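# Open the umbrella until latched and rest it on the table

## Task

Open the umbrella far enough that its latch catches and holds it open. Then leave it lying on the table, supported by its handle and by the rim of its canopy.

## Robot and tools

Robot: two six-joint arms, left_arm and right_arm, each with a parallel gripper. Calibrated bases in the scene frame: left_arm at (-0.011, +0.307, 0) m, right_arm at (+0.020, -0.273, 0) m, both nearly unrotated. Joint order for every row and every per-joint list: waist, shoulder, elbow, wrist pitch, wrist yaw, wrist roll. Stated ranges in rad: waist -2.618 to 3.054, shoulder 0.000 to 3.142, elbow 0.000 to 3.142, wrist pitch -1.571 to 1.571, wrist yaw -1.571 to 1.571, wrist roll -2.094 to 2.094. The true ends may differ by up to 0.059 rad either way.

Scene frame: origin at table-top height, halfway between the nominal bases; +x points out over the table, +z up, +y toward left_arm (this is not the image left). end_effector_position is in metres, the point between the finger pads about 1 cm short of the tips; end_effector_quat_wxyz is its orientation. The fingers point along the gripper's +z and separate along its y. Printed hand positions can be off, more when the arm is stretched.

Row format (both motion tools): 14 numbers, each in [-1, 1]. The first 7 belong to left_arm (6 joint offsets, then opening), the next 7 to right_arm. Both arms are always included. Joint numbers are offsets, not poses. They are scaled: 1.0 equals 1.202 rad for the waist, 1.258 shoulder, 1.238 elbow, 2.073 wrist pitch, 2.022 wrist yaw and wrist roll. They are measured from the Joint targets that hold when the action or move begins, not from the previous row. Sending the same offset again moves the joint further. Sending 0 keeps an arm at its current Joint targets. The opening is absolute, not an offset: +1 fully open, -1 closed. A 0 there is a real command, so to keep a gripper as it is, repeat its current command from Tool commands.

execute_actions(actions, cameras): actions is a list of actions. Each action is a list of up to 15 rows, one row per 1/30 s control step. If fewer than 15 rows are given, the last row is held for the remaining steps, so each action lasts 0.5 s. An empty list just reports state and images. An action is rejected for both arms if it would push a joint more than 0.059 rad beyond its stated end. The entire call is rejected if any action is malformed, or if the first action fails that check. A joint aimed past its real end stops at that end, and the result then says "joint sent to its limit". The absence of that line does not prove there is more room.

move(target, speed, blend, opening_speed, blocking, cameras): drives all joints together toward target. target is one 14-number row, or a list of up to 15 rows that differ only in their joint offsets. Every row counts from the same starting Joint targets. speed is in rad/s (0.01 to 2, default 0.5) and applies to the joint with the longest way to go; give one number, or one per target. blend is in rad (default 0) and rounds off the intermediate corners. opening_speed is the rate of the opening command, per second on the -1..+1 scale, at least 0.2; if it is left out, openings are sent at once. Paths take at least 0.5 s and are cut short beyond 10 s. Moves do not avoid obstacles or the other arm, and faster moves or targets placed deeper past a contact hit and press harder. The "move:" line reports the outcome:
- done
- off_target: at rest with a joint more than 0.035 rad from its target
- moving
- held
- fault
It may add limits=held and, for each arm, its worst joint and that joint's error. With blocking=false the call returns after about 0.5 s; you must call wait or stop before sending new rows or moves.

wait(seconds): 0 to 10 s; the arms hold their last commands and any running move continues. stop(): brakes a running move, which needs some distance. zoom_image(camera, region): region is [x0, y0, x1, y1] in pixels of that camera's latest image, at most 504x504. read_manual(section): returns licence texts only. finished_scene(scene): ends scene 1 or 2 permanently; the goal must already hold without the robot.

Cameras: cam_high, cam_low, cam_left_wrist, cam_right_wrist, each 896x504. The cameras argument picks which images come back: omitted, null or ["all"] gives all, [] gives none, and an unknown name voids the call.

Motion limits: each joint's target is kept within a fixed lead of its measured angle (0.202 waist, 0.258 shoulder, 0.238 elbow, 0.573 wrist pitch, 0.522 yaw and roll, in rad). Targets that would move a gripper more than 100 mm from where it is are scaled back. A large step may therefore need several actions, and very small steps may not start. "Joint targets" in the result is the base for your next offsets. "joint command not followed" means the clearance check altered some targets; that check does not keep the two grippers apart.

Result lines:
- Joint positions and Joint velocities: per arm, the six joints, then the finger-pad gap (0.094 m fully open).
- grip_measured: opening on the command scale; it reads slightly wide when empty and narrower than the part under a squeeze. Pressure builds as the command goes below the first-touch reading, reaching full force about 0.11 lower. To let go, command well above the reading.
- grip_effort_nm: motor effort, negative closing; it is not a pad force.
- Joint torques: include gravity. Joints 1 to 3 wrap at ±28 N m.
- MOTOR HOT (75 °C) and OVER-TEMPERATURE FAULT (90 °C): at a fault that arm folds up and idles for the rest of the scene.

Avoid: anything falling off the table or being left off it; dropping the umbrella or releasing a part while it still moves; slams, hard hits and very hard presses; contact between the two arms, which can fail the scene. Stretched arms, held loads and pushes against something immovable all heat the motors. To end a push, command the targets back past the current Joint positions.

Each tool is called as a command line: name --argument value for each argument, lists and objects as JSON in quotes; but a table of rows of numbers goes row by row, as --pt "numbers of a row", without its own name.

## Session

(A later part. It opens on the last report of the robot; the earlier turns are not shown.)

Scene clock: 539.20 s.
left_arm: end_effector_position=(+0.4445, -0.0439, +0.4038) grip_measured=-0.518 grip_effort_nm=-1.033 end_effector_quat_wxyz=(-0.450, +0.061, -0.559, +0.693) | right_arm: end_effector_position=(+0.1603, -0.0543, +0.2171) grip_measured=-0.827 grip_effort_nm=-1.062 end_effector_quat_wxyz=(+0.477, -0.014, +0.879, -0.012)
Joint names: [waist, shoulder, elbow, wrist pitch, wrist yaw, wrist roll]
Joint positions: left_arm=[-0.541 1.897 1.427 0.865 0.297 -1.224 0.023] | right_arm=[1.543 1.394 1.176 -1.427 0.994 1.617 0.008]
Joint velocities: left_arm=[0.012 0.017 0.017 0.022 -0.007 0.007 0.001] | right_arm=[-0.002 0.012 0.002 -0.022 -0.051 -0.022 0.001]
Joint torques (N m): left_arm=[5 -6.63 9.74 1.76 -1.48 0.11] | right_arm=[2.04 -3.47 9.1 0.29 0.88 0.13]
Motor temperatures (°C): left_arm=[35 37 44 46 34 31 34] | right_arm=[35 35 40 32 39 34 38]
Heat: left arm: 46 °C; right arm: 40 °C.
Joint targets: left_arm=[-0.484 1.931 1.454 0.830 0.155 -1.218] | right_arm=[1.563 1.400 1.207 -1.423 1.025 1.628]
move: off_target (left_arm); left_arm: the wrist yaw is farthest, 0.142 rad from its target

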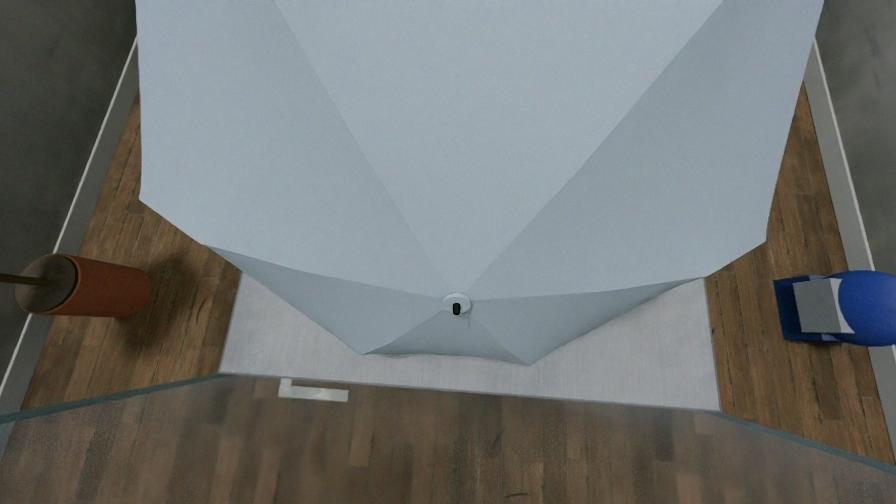

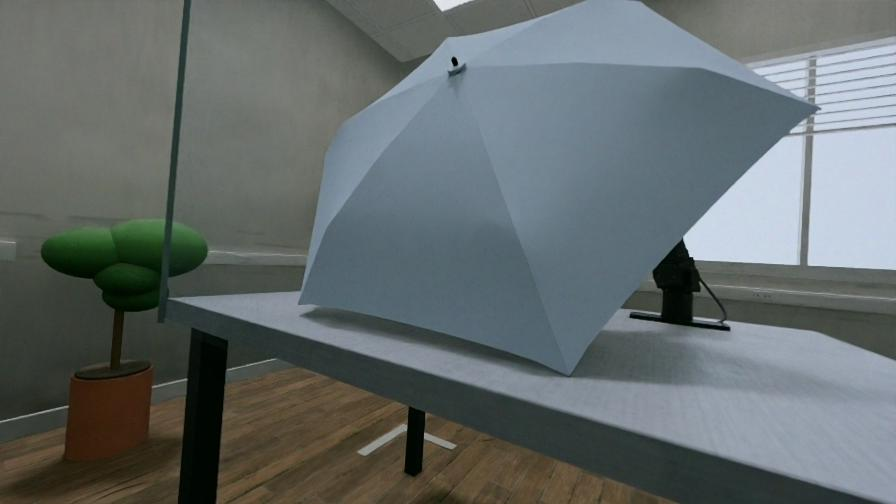

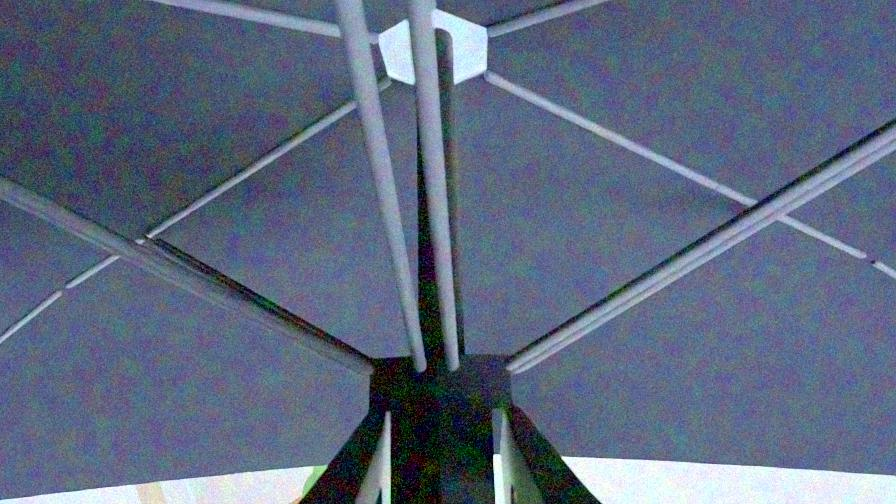

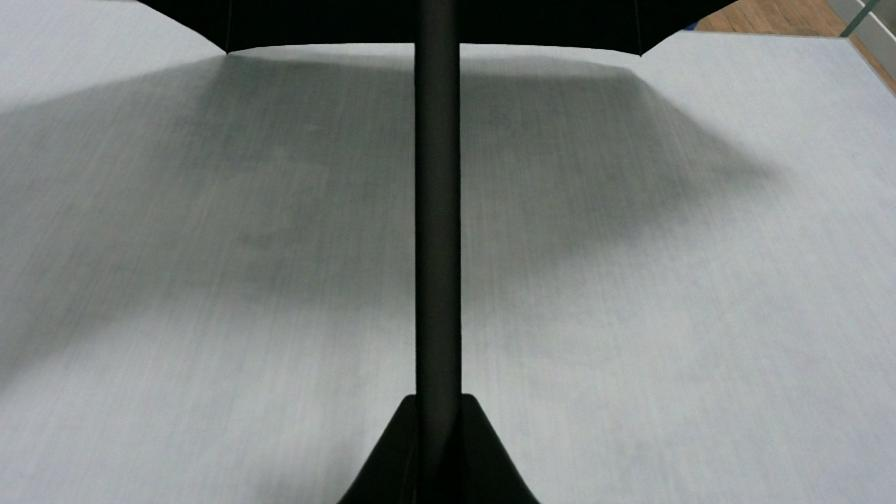

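zoom_image --camera "cam_right_wrist" --region '[380, 0, 500, 120]'

zoom_image --camera "cam_high" --region '[340, 200, 580, 400]'

Scaled by 4.200 from the camera's 896x504 image, which has a finer 1280x720 frame.

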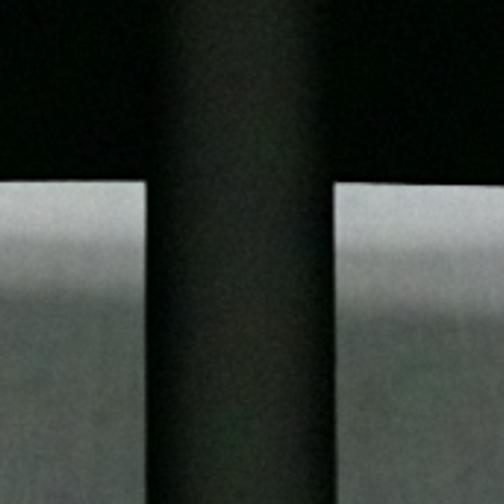

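Scaled by 2.100 from the camera's 896x504 image, which has a finer 1280x720 frame.

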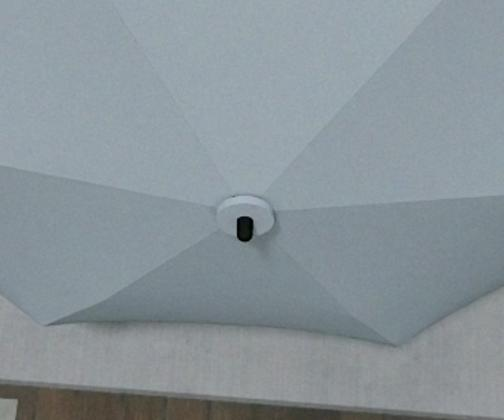

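move --target '[0.0178, 0.0195, 0.0533, -0.0187, 0.0, -0.004, -0.7, 0, 0, 0, 0, 0, 0, -1]' --speed 0.1

Scene clock: 547.67 s.
left_arm: end_effector_position=(+0.4481, -0.0511, +0.4020) grip_measured=-0.518 grip_effort_nm=-1.038 end_effector_quat_wxyz=(-0.437, +0.050, -0.570, +0.694) | right_arm: end_effector_position=(+0.1619, -0.0553, +0.2172) grip_measured=-0.827 grip_effort_nm=-1.057 end_effector_quat_wxyz=(+0.477, -0.010, +0.879, -0.013)
Joint names: [waist, shoulder, elbow, wrist pitch, wrist yaw, wrist roll]
Joint positions: left_arm=[-0.537 1.92 1.471 0.823 0.336 -1.225 0.023] | right_arm=[1.536 1.394 1.176 -1.427 0.994 1.62 0.008]
Joint velocities: left_arm=[-0.012 -0.007 -0.007 0.007 -0.051 -0.022 0] | right_arm=[0.022 0.002 -0.017 -0.051 0.022 -0.022 0]
Joint torques (N m): left_arm=[6.46 -6.76 11.52 1.78 -1.84 0.05] | right_arm=[2.77 -3.43 9.1 0.29 0.86 0.11]
Motor temperatures (°C): left_arm=[35 37 45 46 35 31 34] | right_arm=[35 35 39 32 38 34 38]
Heat: left arm: 46 °C; right arm: 39 °C.
Joint targets: left_arm=[-0.462 1.956 1.520 0.791 0.155 -1.226] | right_arm=[1.563 1.400 1.207 -1.423 1.025 1.628]
move: off_target (left_arm); left_arm: the wrist yaw is farthest, 0.181 rad from its target

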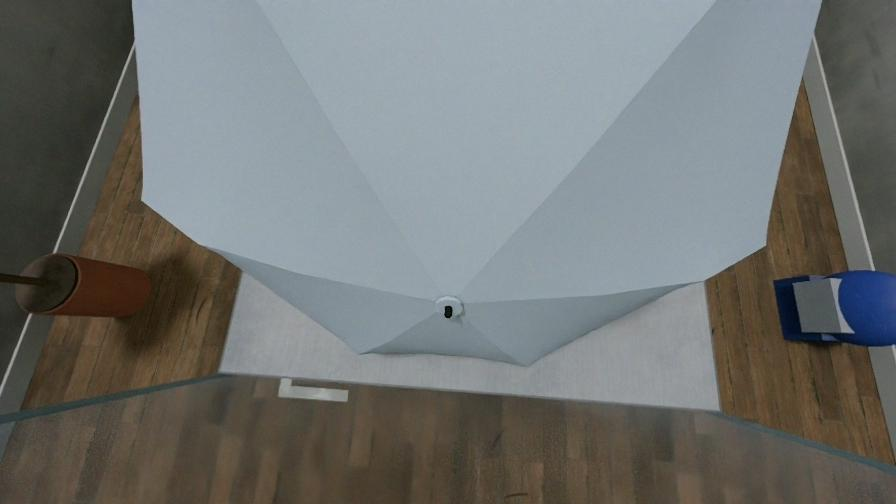

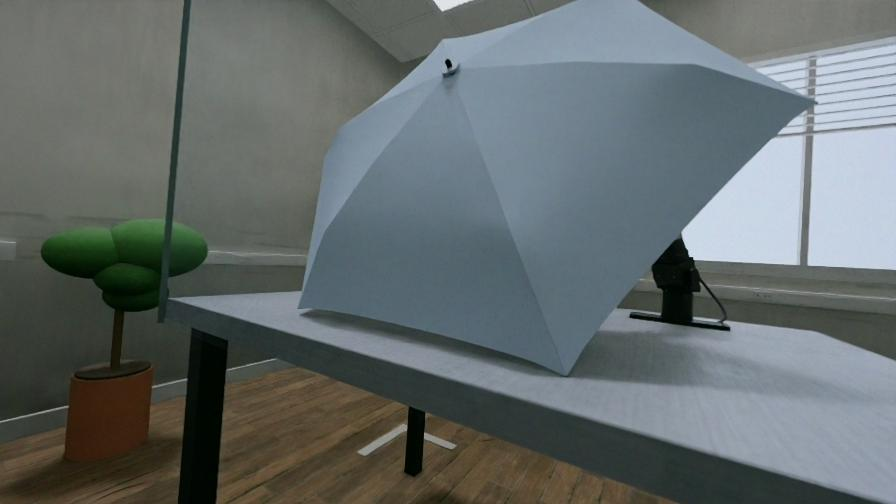

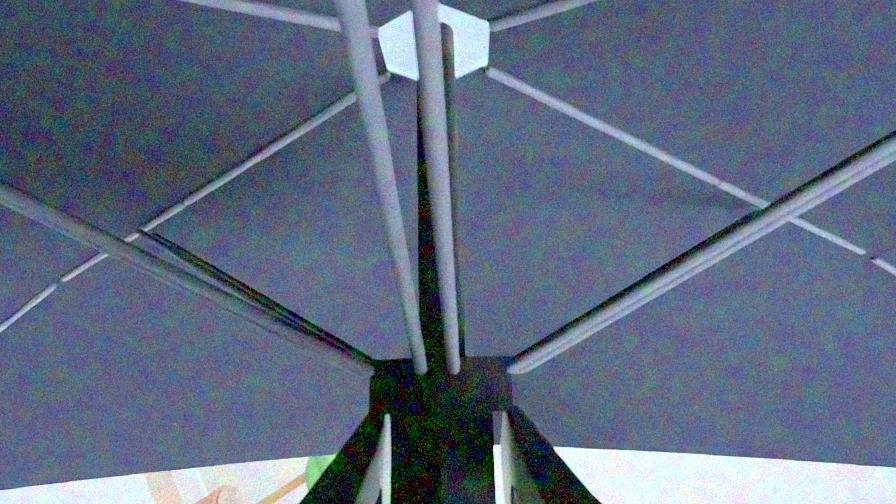

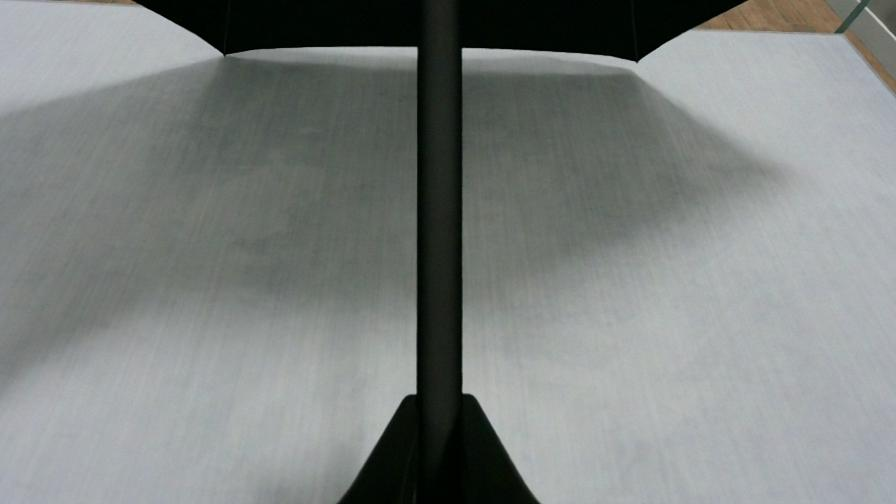

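move --target '[-0.0374, -0.008, -0.0097, 0.005, 0.0495, 0, -0.7, 0, 0, 0, 0, 0, 0, -1]' --speed 0.1 --cameras '["cam_left_wrist"]'

Scene clock: 552.03 s.
left_arm: end_effector_position=(+0.4463, -0.0528, +0.4014) grip_measured=-0.518 grip_effort_nm=-1.043 end_effector_quat_wxyz=(-0.433, +0.045, -0.572, +0.696) | right_arm: end_effector_position=(+0.1613, -0.0554, +0.2163) grip_measured=-0.827 grip_effort_nm=-1.062 end_effector_quat_wxyz=(+0.475, -0.008, +0.880, -0.013)
Joint names: [waist, shoulder, elbow, wrist pitch, wrist yaw, wrist roll]
Joint positions: left_arm=[-0.537 1.92 1.472 0.822 0.35 -1.225 0.023] | right_arm=[1.536 1.394 1.176 -1.427 0.988 1.624 0.008]
Joint velocities: left_arm=[0.012 -0.007 -0.007 0.022 0.007 -0.037 -0.001] | right_arm=[0.002 0.007 0.007 -0.022 -0.037 -0.095 -0.001]
Joint torques (N m): left_arm=[2.58 -7.45 10.56 1.92 -1.03 0.04] | right_arm=[2.77 -3.47 9.07 0.3 0.94 0.06]
Motor temperatures (°C): left_arm=[35 37 45 46 35 31 34] | right_arm=[35 35 39 32 38 34 38]
Heat: left arm: 46 °C; right arm: 39 °C.
Joint targets: left_arm=[-0.507 1.946 1.508 0.801 0.255 -1.226] | right_arm=[1.563 1.400 1.207 -1.423 1.025 1.628]
move: off_target (left_arm, right_arm); left_arm: the wrist yaw is farthest, 0.095 rad from its target; right_arm: the wrist yaw is farthest, 0.037 rad from its target
Images, in order (width x height): cam_left_wrist 896x504.

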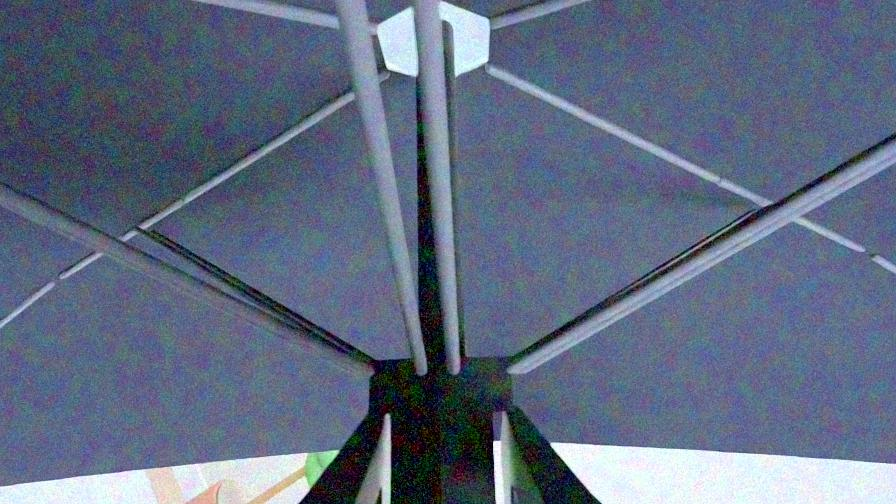

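move --target '[-0.0374, -0.008, -0.0097, 0.005, 0.0495, 0, -0.7, 0, 0, 0, 0, 0, 0, -1]' --speed 0.1 --cameras '["cam_left_wrist"]'

Scene clock: 555.10 s.
left_arm: end_effector_position=(+0.4422, -0.0585, +0.3995) grip_measured=-0.518 grip_effort_nm=-1.048 end_effector_quat_wxyz=(-0.426, +0.040, -0.575, +0.697) | right_arm: end_effector_position=(+0.1583, -0.0544, +0.2146) grip_measured=-0.827 grip_effort_nm=-1.062 end_effector_quat_wxyz=(+0.470, -0.002, +0.883, -0.006)
Joint names: [waist, shoulder, elbow, wrist pitch, wrist yaw, wrist roll]
Joint positions: left_arm=[-0.546 1.92 1.472 0.814 0.359 -1.225 0.023] | right_arm=[1.544 1.394 1.176 -1.427 0.977 1.646 0.008]
Joint velocities: left_arm=[-0.007 0.017 -0.032 -0.11 -0.066 0.022 0] | right_arm=[0.007 -0.022 -0.002 -0.007 -0.066 -0.051 0]
Joint torques (N m): left_arm=[-0.5 -8.18 9.57 2.12 -0.13 0.04] | right_arm=[1.92 -3.48 9.05 0.29 1.07 -0.16]
Motor temperatures (°C): left_arm=[35 37 45 46 35 31 34] | right_arm=[35 35 39 32 38 34 38]
Heat: left arm: 46 °C; right arm: 39 °C.
Joint targets: left_arm=[-0.552 1.936 1.496 0.812 0.355 -1.226] | right_arm=[1.563 1.400 1.207 -1.423 1.025 1.628]
move: off_target (right_arm); right_arm: the wrist yaw is farthest, 0.048 rad from its target
Images, in order (width x height): cam_left_wrist 896x504.

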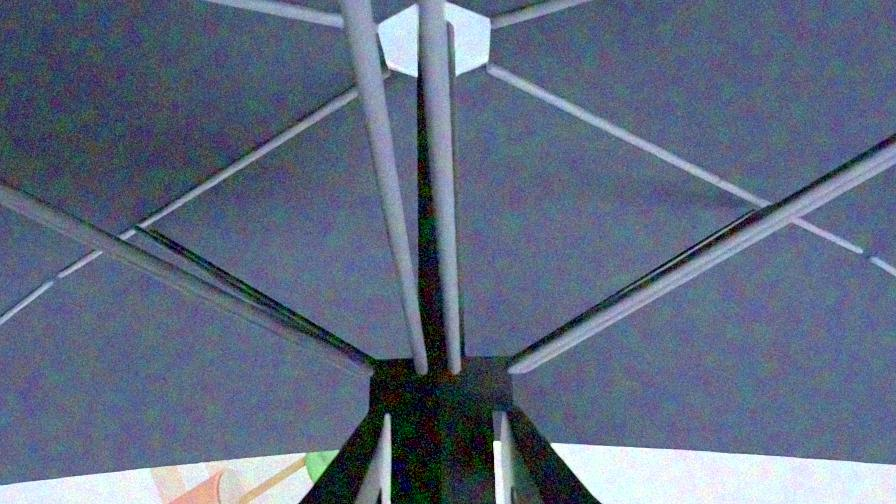

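move --target '[-0.0178, -0.0195, -0.0533, 0.0187, 0.0, 0.004, -0.7, 0, 0, 0, 0, 0, 0, -1]' --speed 0.1 --cameras '["cam_left_wrist", "cam_high"]'

Scene clock: 558.40 s.
left_arm: end_effector_position=(+0.4371, -0.0622, +0.3980) grip_measured=-0.518 grip_effort_nm=-1.038 end_effector_quat_wxyz=(-0.427, +0.038, -0.570, +0.701) | right_arm: end_effector_position=(+0.1559, -0.0535, +0.2133) grip_measured=-0.827 grip_effort_nm=-1.062 end_effector_quat_wxyz=(+0.466, -0.003, +0.885, -0.003)
Joint names: [waist, shoulder, elbow, wrist pitch, wrist yaw, wrist roll]
Joint positions: left_arm=[-0.56 1.92 1.453 0.844 0.347 -1.224 0.023] | right_arm=[1.551 1.394 1.176 -1.427 0.968 1.65 0.008]
Joint velocities: left_arm=[-0.007 -0.017 -0.007 0.022 -0.007 -0.022 -0.001] | right_arm=[-0.017 -0.002 -0.002 0.037 0.051 -0.007 0]
Joint torques (N m): left_arm=[-1.17 -9.91 5.78 2.19 -0.01 0.11] | right_arm=[1.26 -3.44 9.1 0.32 1.17 -0.21]
Motor temperatures (°C): left_arm=[35 37 45 46 35 31 34] | right_arm=[35 35 39 32 38 34 38]
Heat: left arm: 46 °C; right arm: 39 °C.
Joint targets: left_arm=[-0.574 1.911 1.430 0.851 0.355 -1.218] | right_arm=[1.563 1.400 1.207 -1.423 1.025 1.628]
move: off_target (right_arm); right_arm: the wrist yaw is farthest, 0.057 rad from its target
Images, in order (width x height): cam_high 896x504, cam_left_wrist 896x504.

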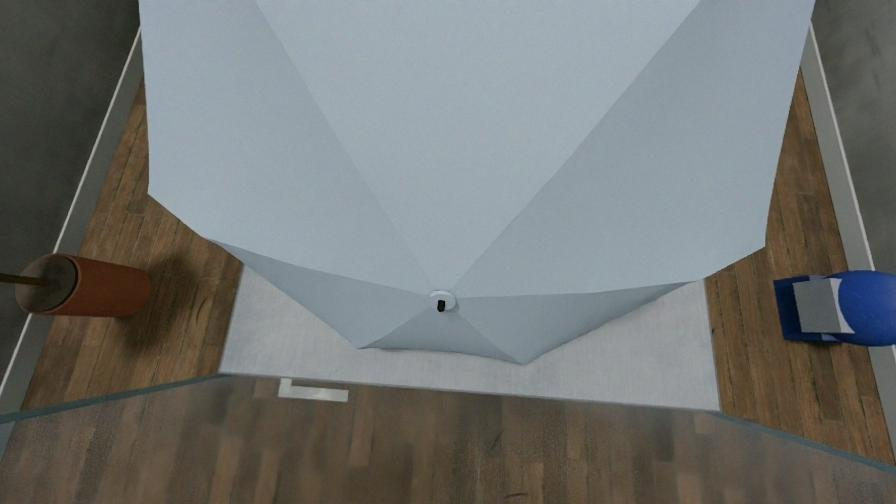

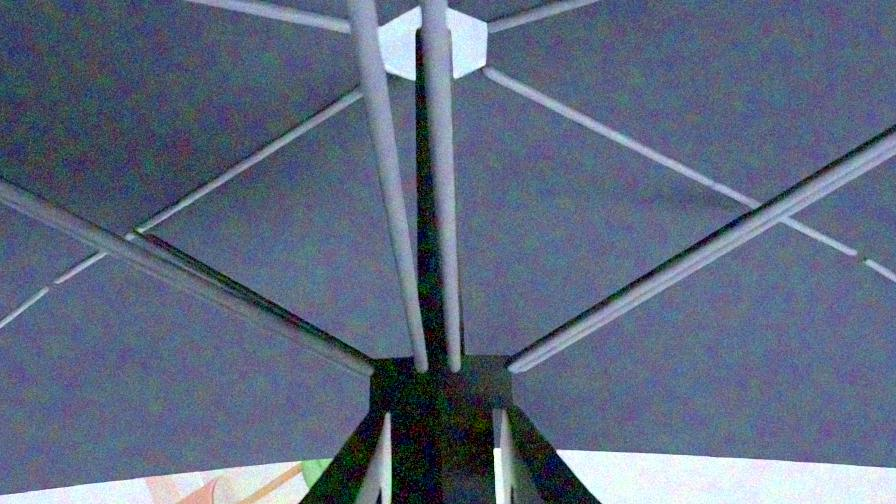

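move --target '[-0.0118, -0.0128, -0.0355, 0.0125, 0.0, 0.0026, -0.7, 0, 0, 0, 0, 0, 0, -1]' --speed 0.1 --cameras '["cam_left_wrist", "cam_high"]'

Scene clock: 564.93 s.
left_arm: end_effector_position=(+0.4323, -0.0615, +0.3957) grip_measured=-0.518 grip_effort_nm=-1.038 end_effector_quat_wxyz=(-0.433, +0.041, -0.563, +0.703) | right_arm: end_effector_position=(+0.1537, -0.0528, +0.2119) grip_measured=-0.828 grip_effort_nm=-1.057 end_effector_quat_wxyz=(+0.462, -0.005, +0.887, -0.002)
Joint names: [waist, shoulder, elbow, wrist pitch, wrist yaw, wrist roll]
Joint positions: left_arm=[-0.569 1.912 1.418 0.887 0.327 -1.224 0.023] | right_arm=[1.557 1.394 1.176 -1.426 0.959 1.651 0.008]
Joint velocities: left_arm=[0.017 -0.007 0.007 0.051 -0.051 -0.037 0] | right_arm=[0.002 0.007 -0.012 -0.051 -0.022 0.051 0.001]
Joint torques (N m): left_arm=[-1.55 -10.43 5.05 2 0.18 0.16] | right_arm=[0.57 -3.51 9.1 0.29 1.28 -0.2]
Motor temperatures (°C): left_arm=[35 38 44 47 34 31 34] | right_arm=[35 35 39 32 38 34 38]
Heat: left arm: 47 °C; right arm: 39 °C.
Joint targets: left_arm=[-0.588 1.895 1.386 0.876 0.355 -1.212] | right_arm=[1.563 1.400 1.207 -1.423 1.025 1.628]
move: off_target (right_arm); right_arm: the wrist yaw is farthest, 0.066 rad from its target
Images, in order (width x height): cam_high 896x504, cam_left_wrist 896x504.

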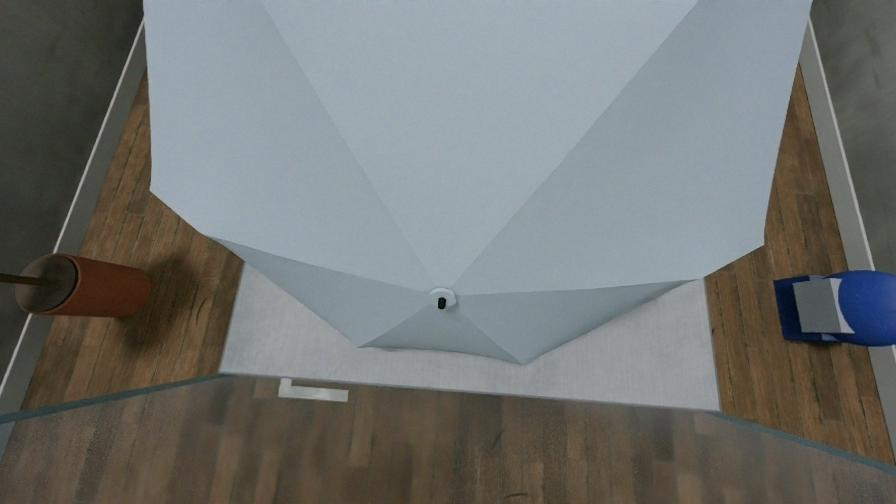

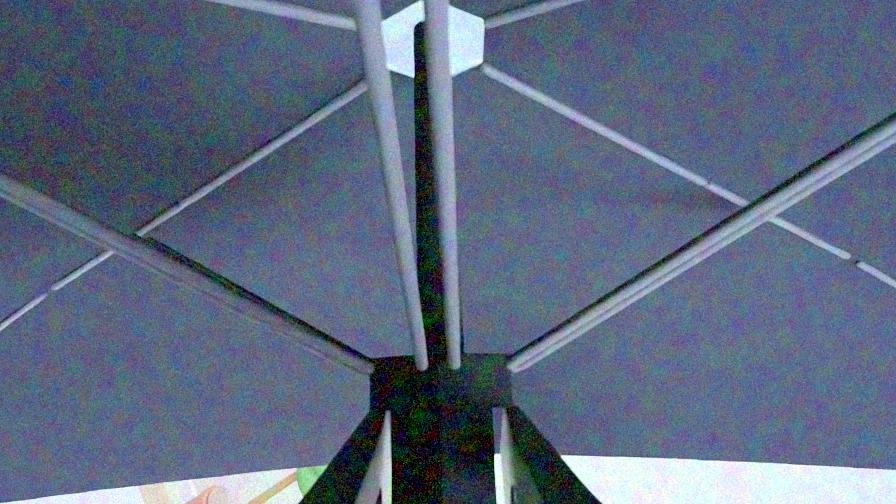

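zoom_image --camera "cam_left_wrist" --region '[340, 0, 540, 112]'

zoom_image --camera "cam_left_wrist" --region '[340, 330, 540, 504]'

Scaled by 2.520 from the camera's 896x504 image, which has a finer 1280x720 frame.

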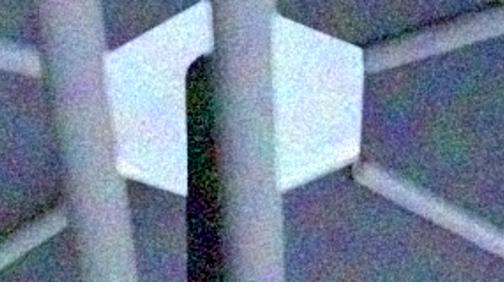

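Scaled by 2.520 from the camera's 896x504 image, which has a finer 1280x720 frame.

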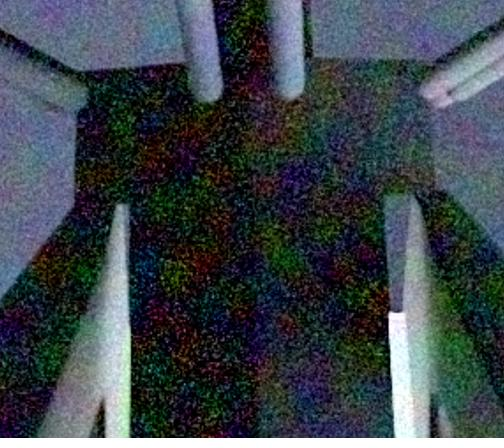

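move --target '[-0.0118, -0.0128, -0.0355, 0.0125, 0.0, 0.0026, -0.7, 0, 0, 0, 0, 0, 0, -1]' --speed 0.1 --cameras '["cam_left_wrist", "cam_high"]'

Scene clock: 577.37 s.
left_arm: end_effector_position=(+0.4270, -0.0579, +0.3960) grip_measured=-0.518 grip_effort_nm=-1.038 end_effector_quat_wxyz=(-0.440, +0.046, -0.555, +0.704) | right_arm: end_effector_position=(+0.1512, -0.0518, +0.2100) grip_measured=-0.828 grip_effort_nm=-1.062 end_effector_quat_wxyz=(+0.456, -0.006, +0.890, +0.000)
Joint names: [waist, shoulder, elbow, wrist pitch, wrist yaw, wrist roll]
Joint positions: left_arm=[-0.577 1.894 1.379 0.924 0.303 -1.224 0.023] | right_arm=[1.562 1.394 1.176 -1.423 0.945 1.651 0.008]
Joint velocities: left_arm=[-0.027 -0.002 -0.007 -0.081 0.007 -0.007 0] | right_arm=[-0.002 -0.012 -0.002 -0.037 0.037 -0.037 0]
Joint torques (N m): left_arm=[-2.15 -10.17 4.66 1.87 0.42 0.23] | right_arm=[0.12 -3.49 9.05 0.27 1.41 -0.22]
Motor temperatures (°C): left_arm=[34 38 43 47 33 31 34] | right_arm=[35 35 39 32 38 34 38]
Heat: left arm: 47 °C; right arm: 39 °C.
Joint targets: left_arm=[-0.602 1.879 1.342 0.903 0.355 -1.207] | right_arm=[1.563 1.400 1.207 -1.423 1.025 1.628]
move: off_target (left_arm, right_arm); left_arm: the wrist yaw is farthest, 0.052 rad from its target; right_arm: the wrist yaw is farthest, 0.080 rad from its target
Images, in order (width x height): cam_high 896x504, cam_left_wrist 896x504.

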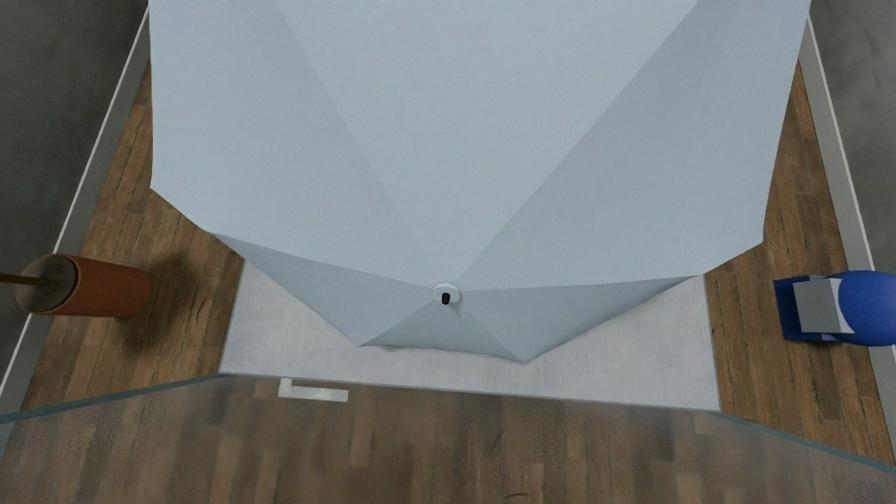

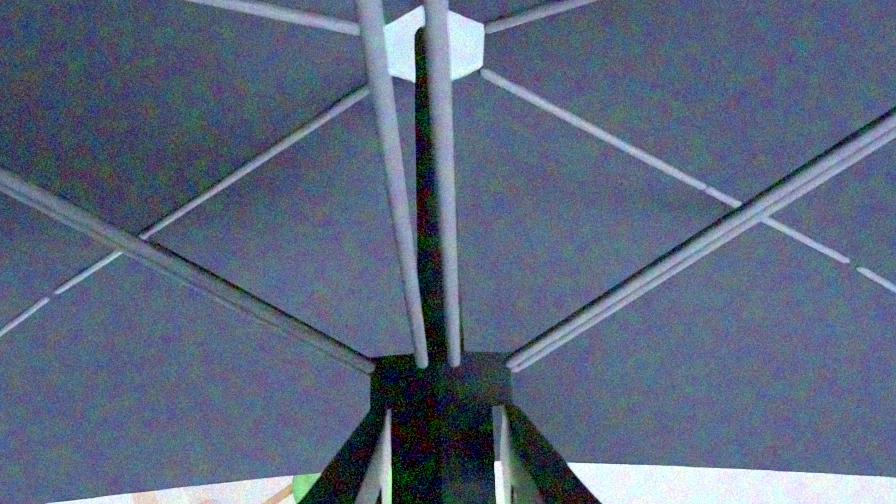

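execute_actions --actions '[]' --cameras '["cam_low", "cam_right_wrist"]'

zoom_image --camera "cam_low" --region '[260, 260, 680, 460]'

Scene clock: 661.83 s.
left_arm: end_effector_position=(+0.4270, -0.0578, +0.3959) grip_measured=-0.518 grip_effort_nm=-1.033 end_effector_quat_wxyz=(-0.440, +0.046, -0.555, +0.704) | right_arm: end_effector_position=(+0.1512, -0.0518, +0.2100) grip_measured=-0.828 grip_effort_nm=-1.067 end_effector_quat_wxyz=(+0.456, -0.006, +0.890, +0.000)
Joint names: [waist, shoulder, elbow, wrist pitch, wrist yaw, wrist roll]
Joint positions: left_arm=[-0.577 1.894 1.378 0.924 0.302 -1.224 0.023] | right_arm=[1.562 1.394 1.176 -1.423 0.945 1.651 0.008]
Joint velocities: left_arm=[0.002 -0.012 -0.007 -0.037 0.066 -0.037 0.001] | right_arm=[-0.012 -0.007 -0.012 0.007 -0.007 0.007 0]
Joint torques (N m): left_arm=[-2.17 -10.17 4.63 1.87 0.43 0.23] | right_arm=[0.09 -3.51 9.03 0.27 1.42 -0.21]
Motor temperatures (°C): left_arm=[34 38 41 44 33 31 34] | right_arm=[34 34 39 32 39 34 38]
Heat: left arm: 44 °C; right arm: 39 °C.
Joint targets: left_arm=[-0.602 1.879 1.342 0.903 0.355 -1.207] | right_arm=[1.563 1.400 1.207 -1.423 1.025 1.628]
Tool commands: left_gripper/opening=-0.7 right_gripper/opening=-1.0
Images, in order (width x height): cam_low 896x504, cam_right_wrist 896x504.

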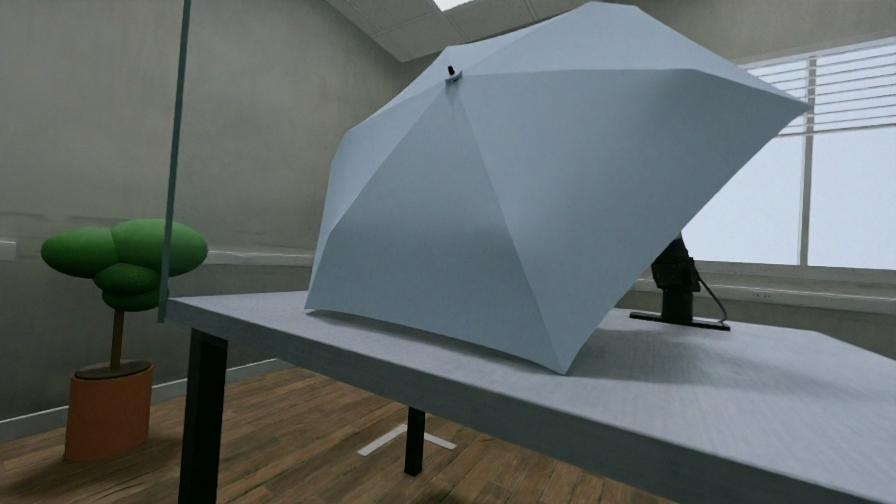

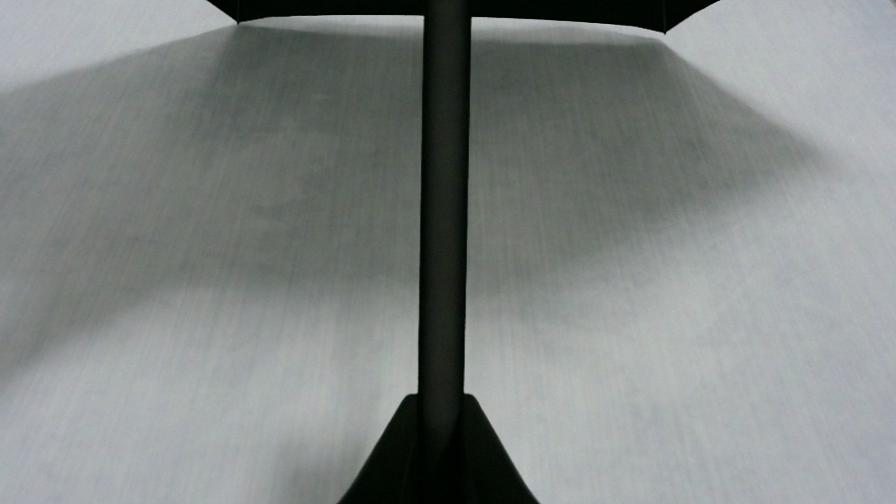

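Scaled by 1.200 from the camera's 896x504 image, which has a finer 1280x720 frame.

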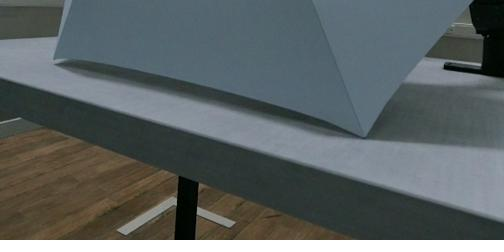

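move --target '[0.0646, 0.1274, 0.1979, -0.0132, -0.0022, -0.0195, -0.7, -0.1506, -0.0499, -0.0423, 0.1152, -0.0218, -0.1521, -1]' --speed 0.12

Scene clock: 689.67 s.
left_arm: end_effector_position=(+0.4708, -0.0541, +0.3980) grip_measured=-0.518 grip_effort_nm=-1.033 end_effector_quat_wxyz=(-0.443, +0.060, -0.556, +0.701) | right_arm: end_effector_position=(+0.1916, -0.0457, +0.2157) grip_measured=-0.828 grip_effort_nm=-1.057 end_effector_quat_wxyz=(+0.458, -0.006, +0.889, -0.004)
Joint names: [waist, shoulder, elbow, wrist pitch, wrist yaw, wrist roll]
Joint positions: left_arm=[-0.524 2.013 1.557 0.863 0.323 -1.25 0.023] | right_arm=[1.386 1.365 1.169 -1.213 0.943 1.355 0.008]
Joint velocities: left_arm=[0.007 0.002 -0.002 0.095 -0.022 0.007 0.001] | right_arm=[0.002 -0.012 -0.002 -0.037 -0.007 -0.007 0]
Joint torques (N m): left_arm=[0.03 -8.14 9.99 2.22 0.18 0.08] | right_arm=[-0.35 -6.16 5.44 0.88 0.95 -0.33]
Motor temperatures (°C): left_arm=[34 38 42 45 33 31 34] | right_arm=[34 35 39 32 39 34 38]
Heat: left arm: 45 °C; right arm: 39 °C.
Joint targets: left_arm=[-0.524 2.039 1.587 0.875 0.350 -1.247] | right_arm=[1.382 1.338 1.155 -1.185 0.981 1.320]
move: off_target (right_arm); right_arm: the wrist yaw is farthest, 0.038 rad from its target

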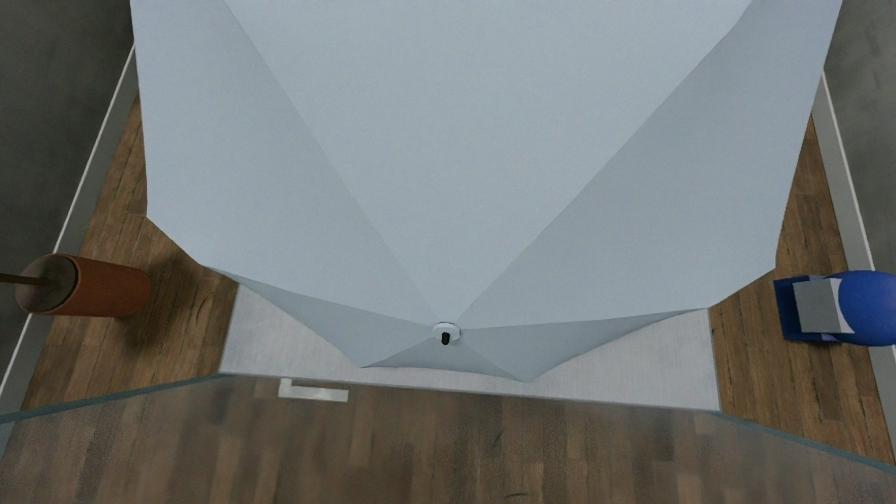

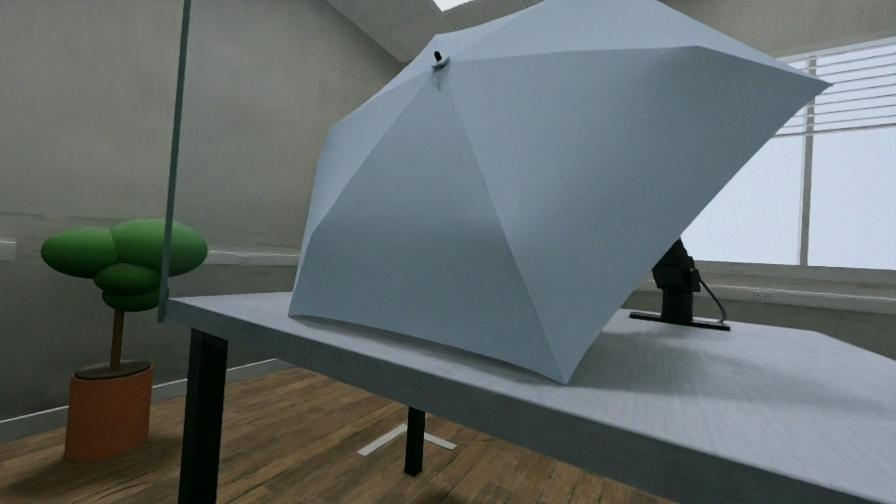

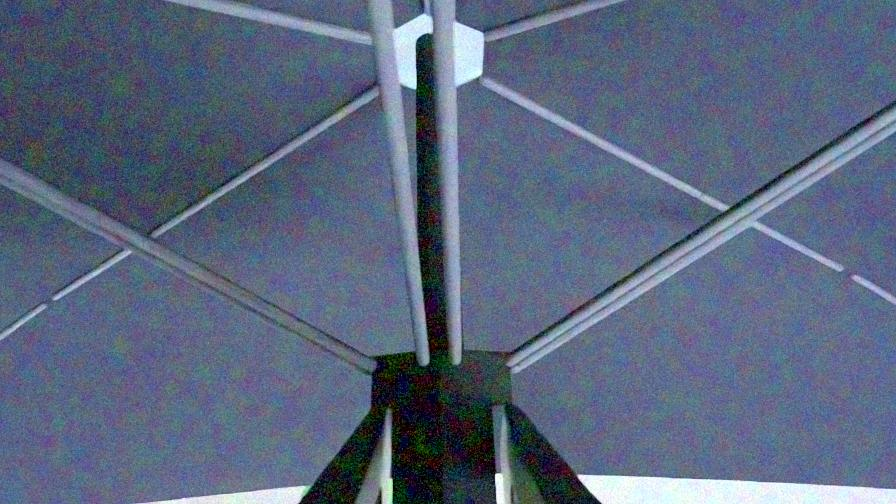

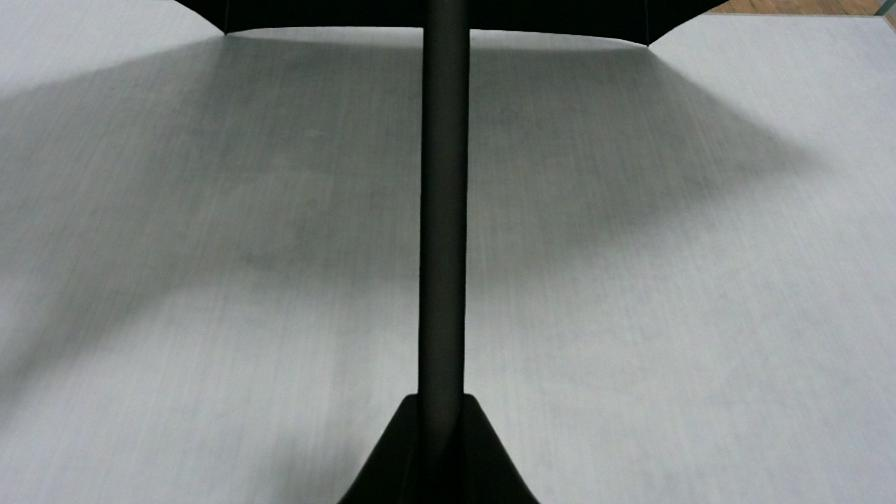

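move --target '[0, 0.011, -0.033, 0.0264, 0, 0, -0.7, 0, -0.0008, -0.0485, 0.0287, 0, 0, -1]' --speed 0.06 --cameras '["cam_low", "cam_right_wrist"]'

Scene clock: 701.10 s.
left_arm: end_effector_position=(+0.4702, -0.0570, +0.3942) grip_measured=-0.518 grip_effort_nm=-1.033 end_effector_quat_wxyz=(-0.442, +0.051, -0.553, +0.704) | right_arm: end_effector_position=(+0.1946, -0.0451, +0.2051) grip_measured=-0.828 grip_effort_nm=-1.057 end_effector_quat_wxyz=(+0.467, -0.002, +0.884, -0.001)
Joint names: [waist, shoulder, elbow, wrist pitch, wrist yaw, wrist roll]
Joint positions: left_arm=[-0.524 2.029 1.557 0.891 0.339 -1.248 0.023] | right_arm=[1.382 1.362 1.112 -1.145 0.962 1.353 0.008]
Joint velocities: left_arm=[0.002 -0.017 -0.007 0.022 0.007 -0.066 0.001] | right_arm=[-0.017 0.002 0.012 -0.007 0.007 -0.051 0.001]
Joint torques (N m): left_arm=[0.02 -8.42 6.65 2.48 0.02 0.06] | right_arm=[-0.01 -5.96 5.14 0.83 0.73 -0.29]
Motor temperatures (°C): left_arm=[34 39 44 46 33 31 34] | right_arm=[34 35 38 33 38 34 38]
Heat: left arm: 46 °C; right arm: 38 °C.
Joint targets: left_arm=[-0.524 2.053 1.546 0.930 0.350 -1.246] | right_arm=[1.382 1.337 1.095 -1.125 0.981 1.320]
move: off_target (left_arm); left_arm: the wrist pitch is farthest, 0.039 rad from its target
Images, in order (width x height): cam_low 896x504, cam_right_wrist 896x504.

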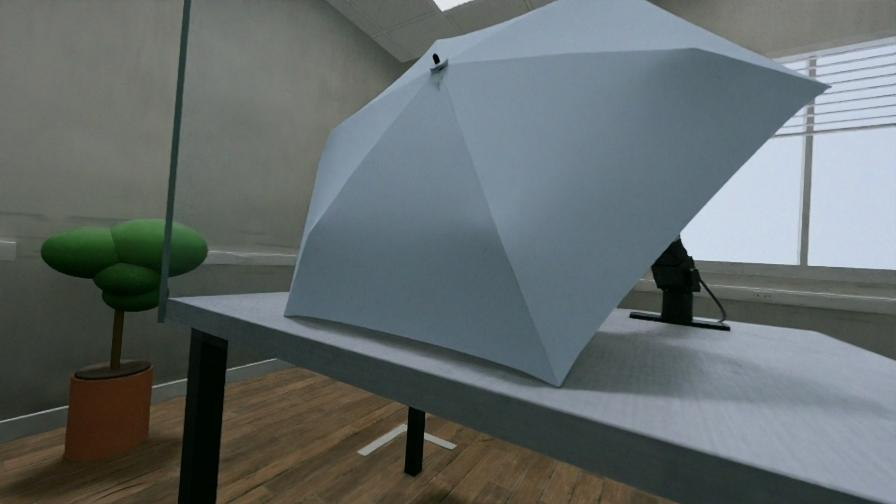

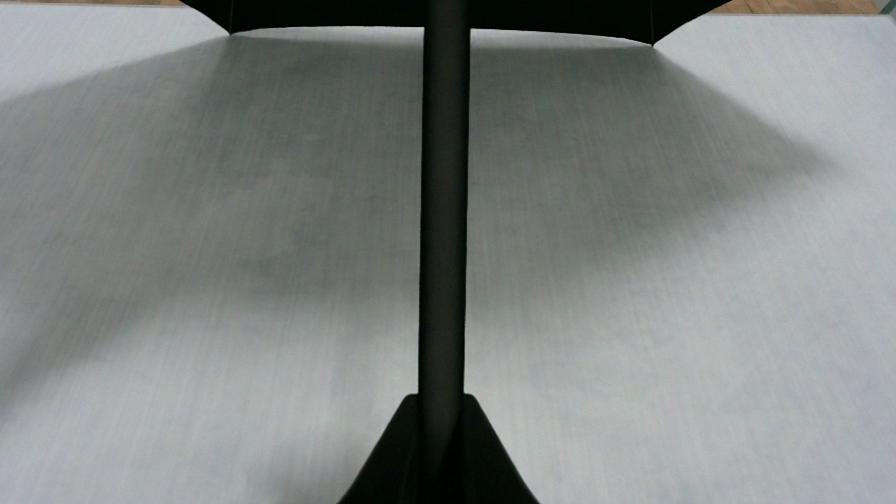

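move --target '[0, 0.0087, -0.0266, 0.0212, 0, 0, -0.7, 0, -0.0008, -0.0388, 0.0229, 0, 0, -1]' --speed 0.06 --cameras '["cam_low", "cam_right_wrist"]'

Scene clock: 704.73 s.
left_arm: end_effector_position=(+0.4674, -0.0564, +0.3896) grip_measured=-0.518 grip_effort_nm=-1.038 end_effector_quat_wxyz=(-0.447, +0.043, -0.546, +0.707) | right_arm: end_effector_position=(+0.1954, -0.0451, +0.1944) grip_measured=-0.828 grip_effort_nm=-1.067 end_effector_quat_wxyz=(+0.471, -0.001, +0.882, -0.001)
Joint names: [waist, shoulder, elbow, wrist pitch, wrist yaw, wrist roll]
Joint positions: left_arm=[-0.524 2.037 1.531 0.946 0.345 -1.244 0.023] | right_arm=[1.382 1.362 1.065 -1.093 0.97 1.35 0.008]
Joint velocities: left_arm=[0.002 -0.012 -0.007 -0.051 -0.007 -0.066 -0.001] | right_arm=[-0.007 -0.007 -0.012 -0.022 0.007 -0.007 0]
Joint torques (N m): left_arm=[0.02 -8.17 6.01 2.34 -0.05 0.02] | right_arm=[-0.02 -6.02 5.15 0.78 0.64 -0.28]
Motor temperatures (°C): left_arm=[34 39 43 47 33 31 34] | right_arm=[34 35 38 33 38 34 38]
Heat: left arm: 47 °C; right arm: 38 °C.
Joint targets: left_arm=[-0.524 2.064 1.513 0.974 0.350 -1.246] | right_arm=[1.382 1.336 1.047 -1.078 0.981 1.321]
move: done
Images, in order (width x height): cam_low 896x504, cam_right_wrist 896x504.

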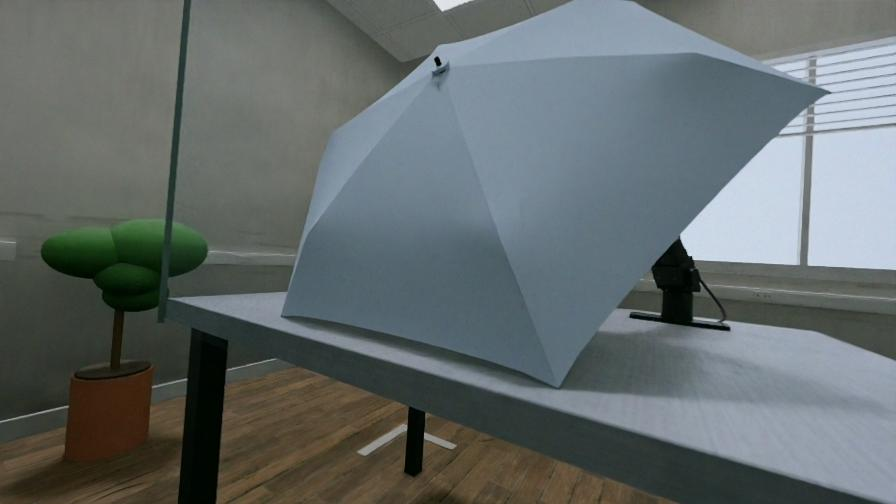

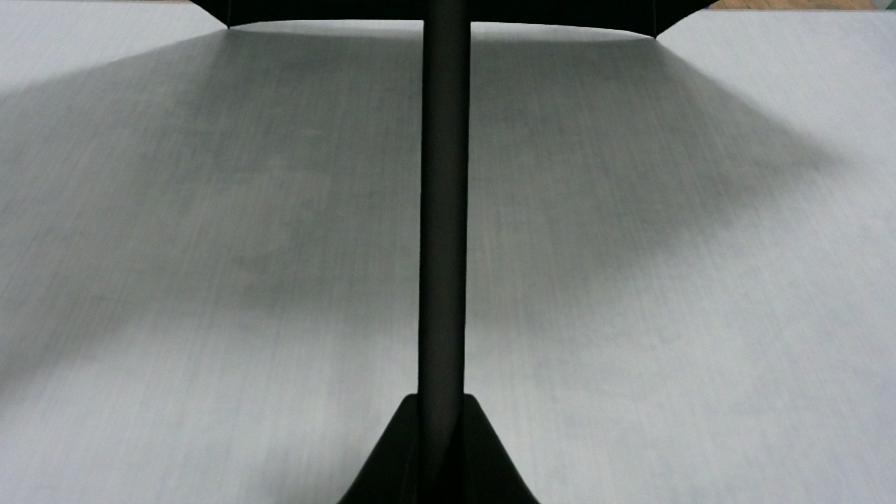

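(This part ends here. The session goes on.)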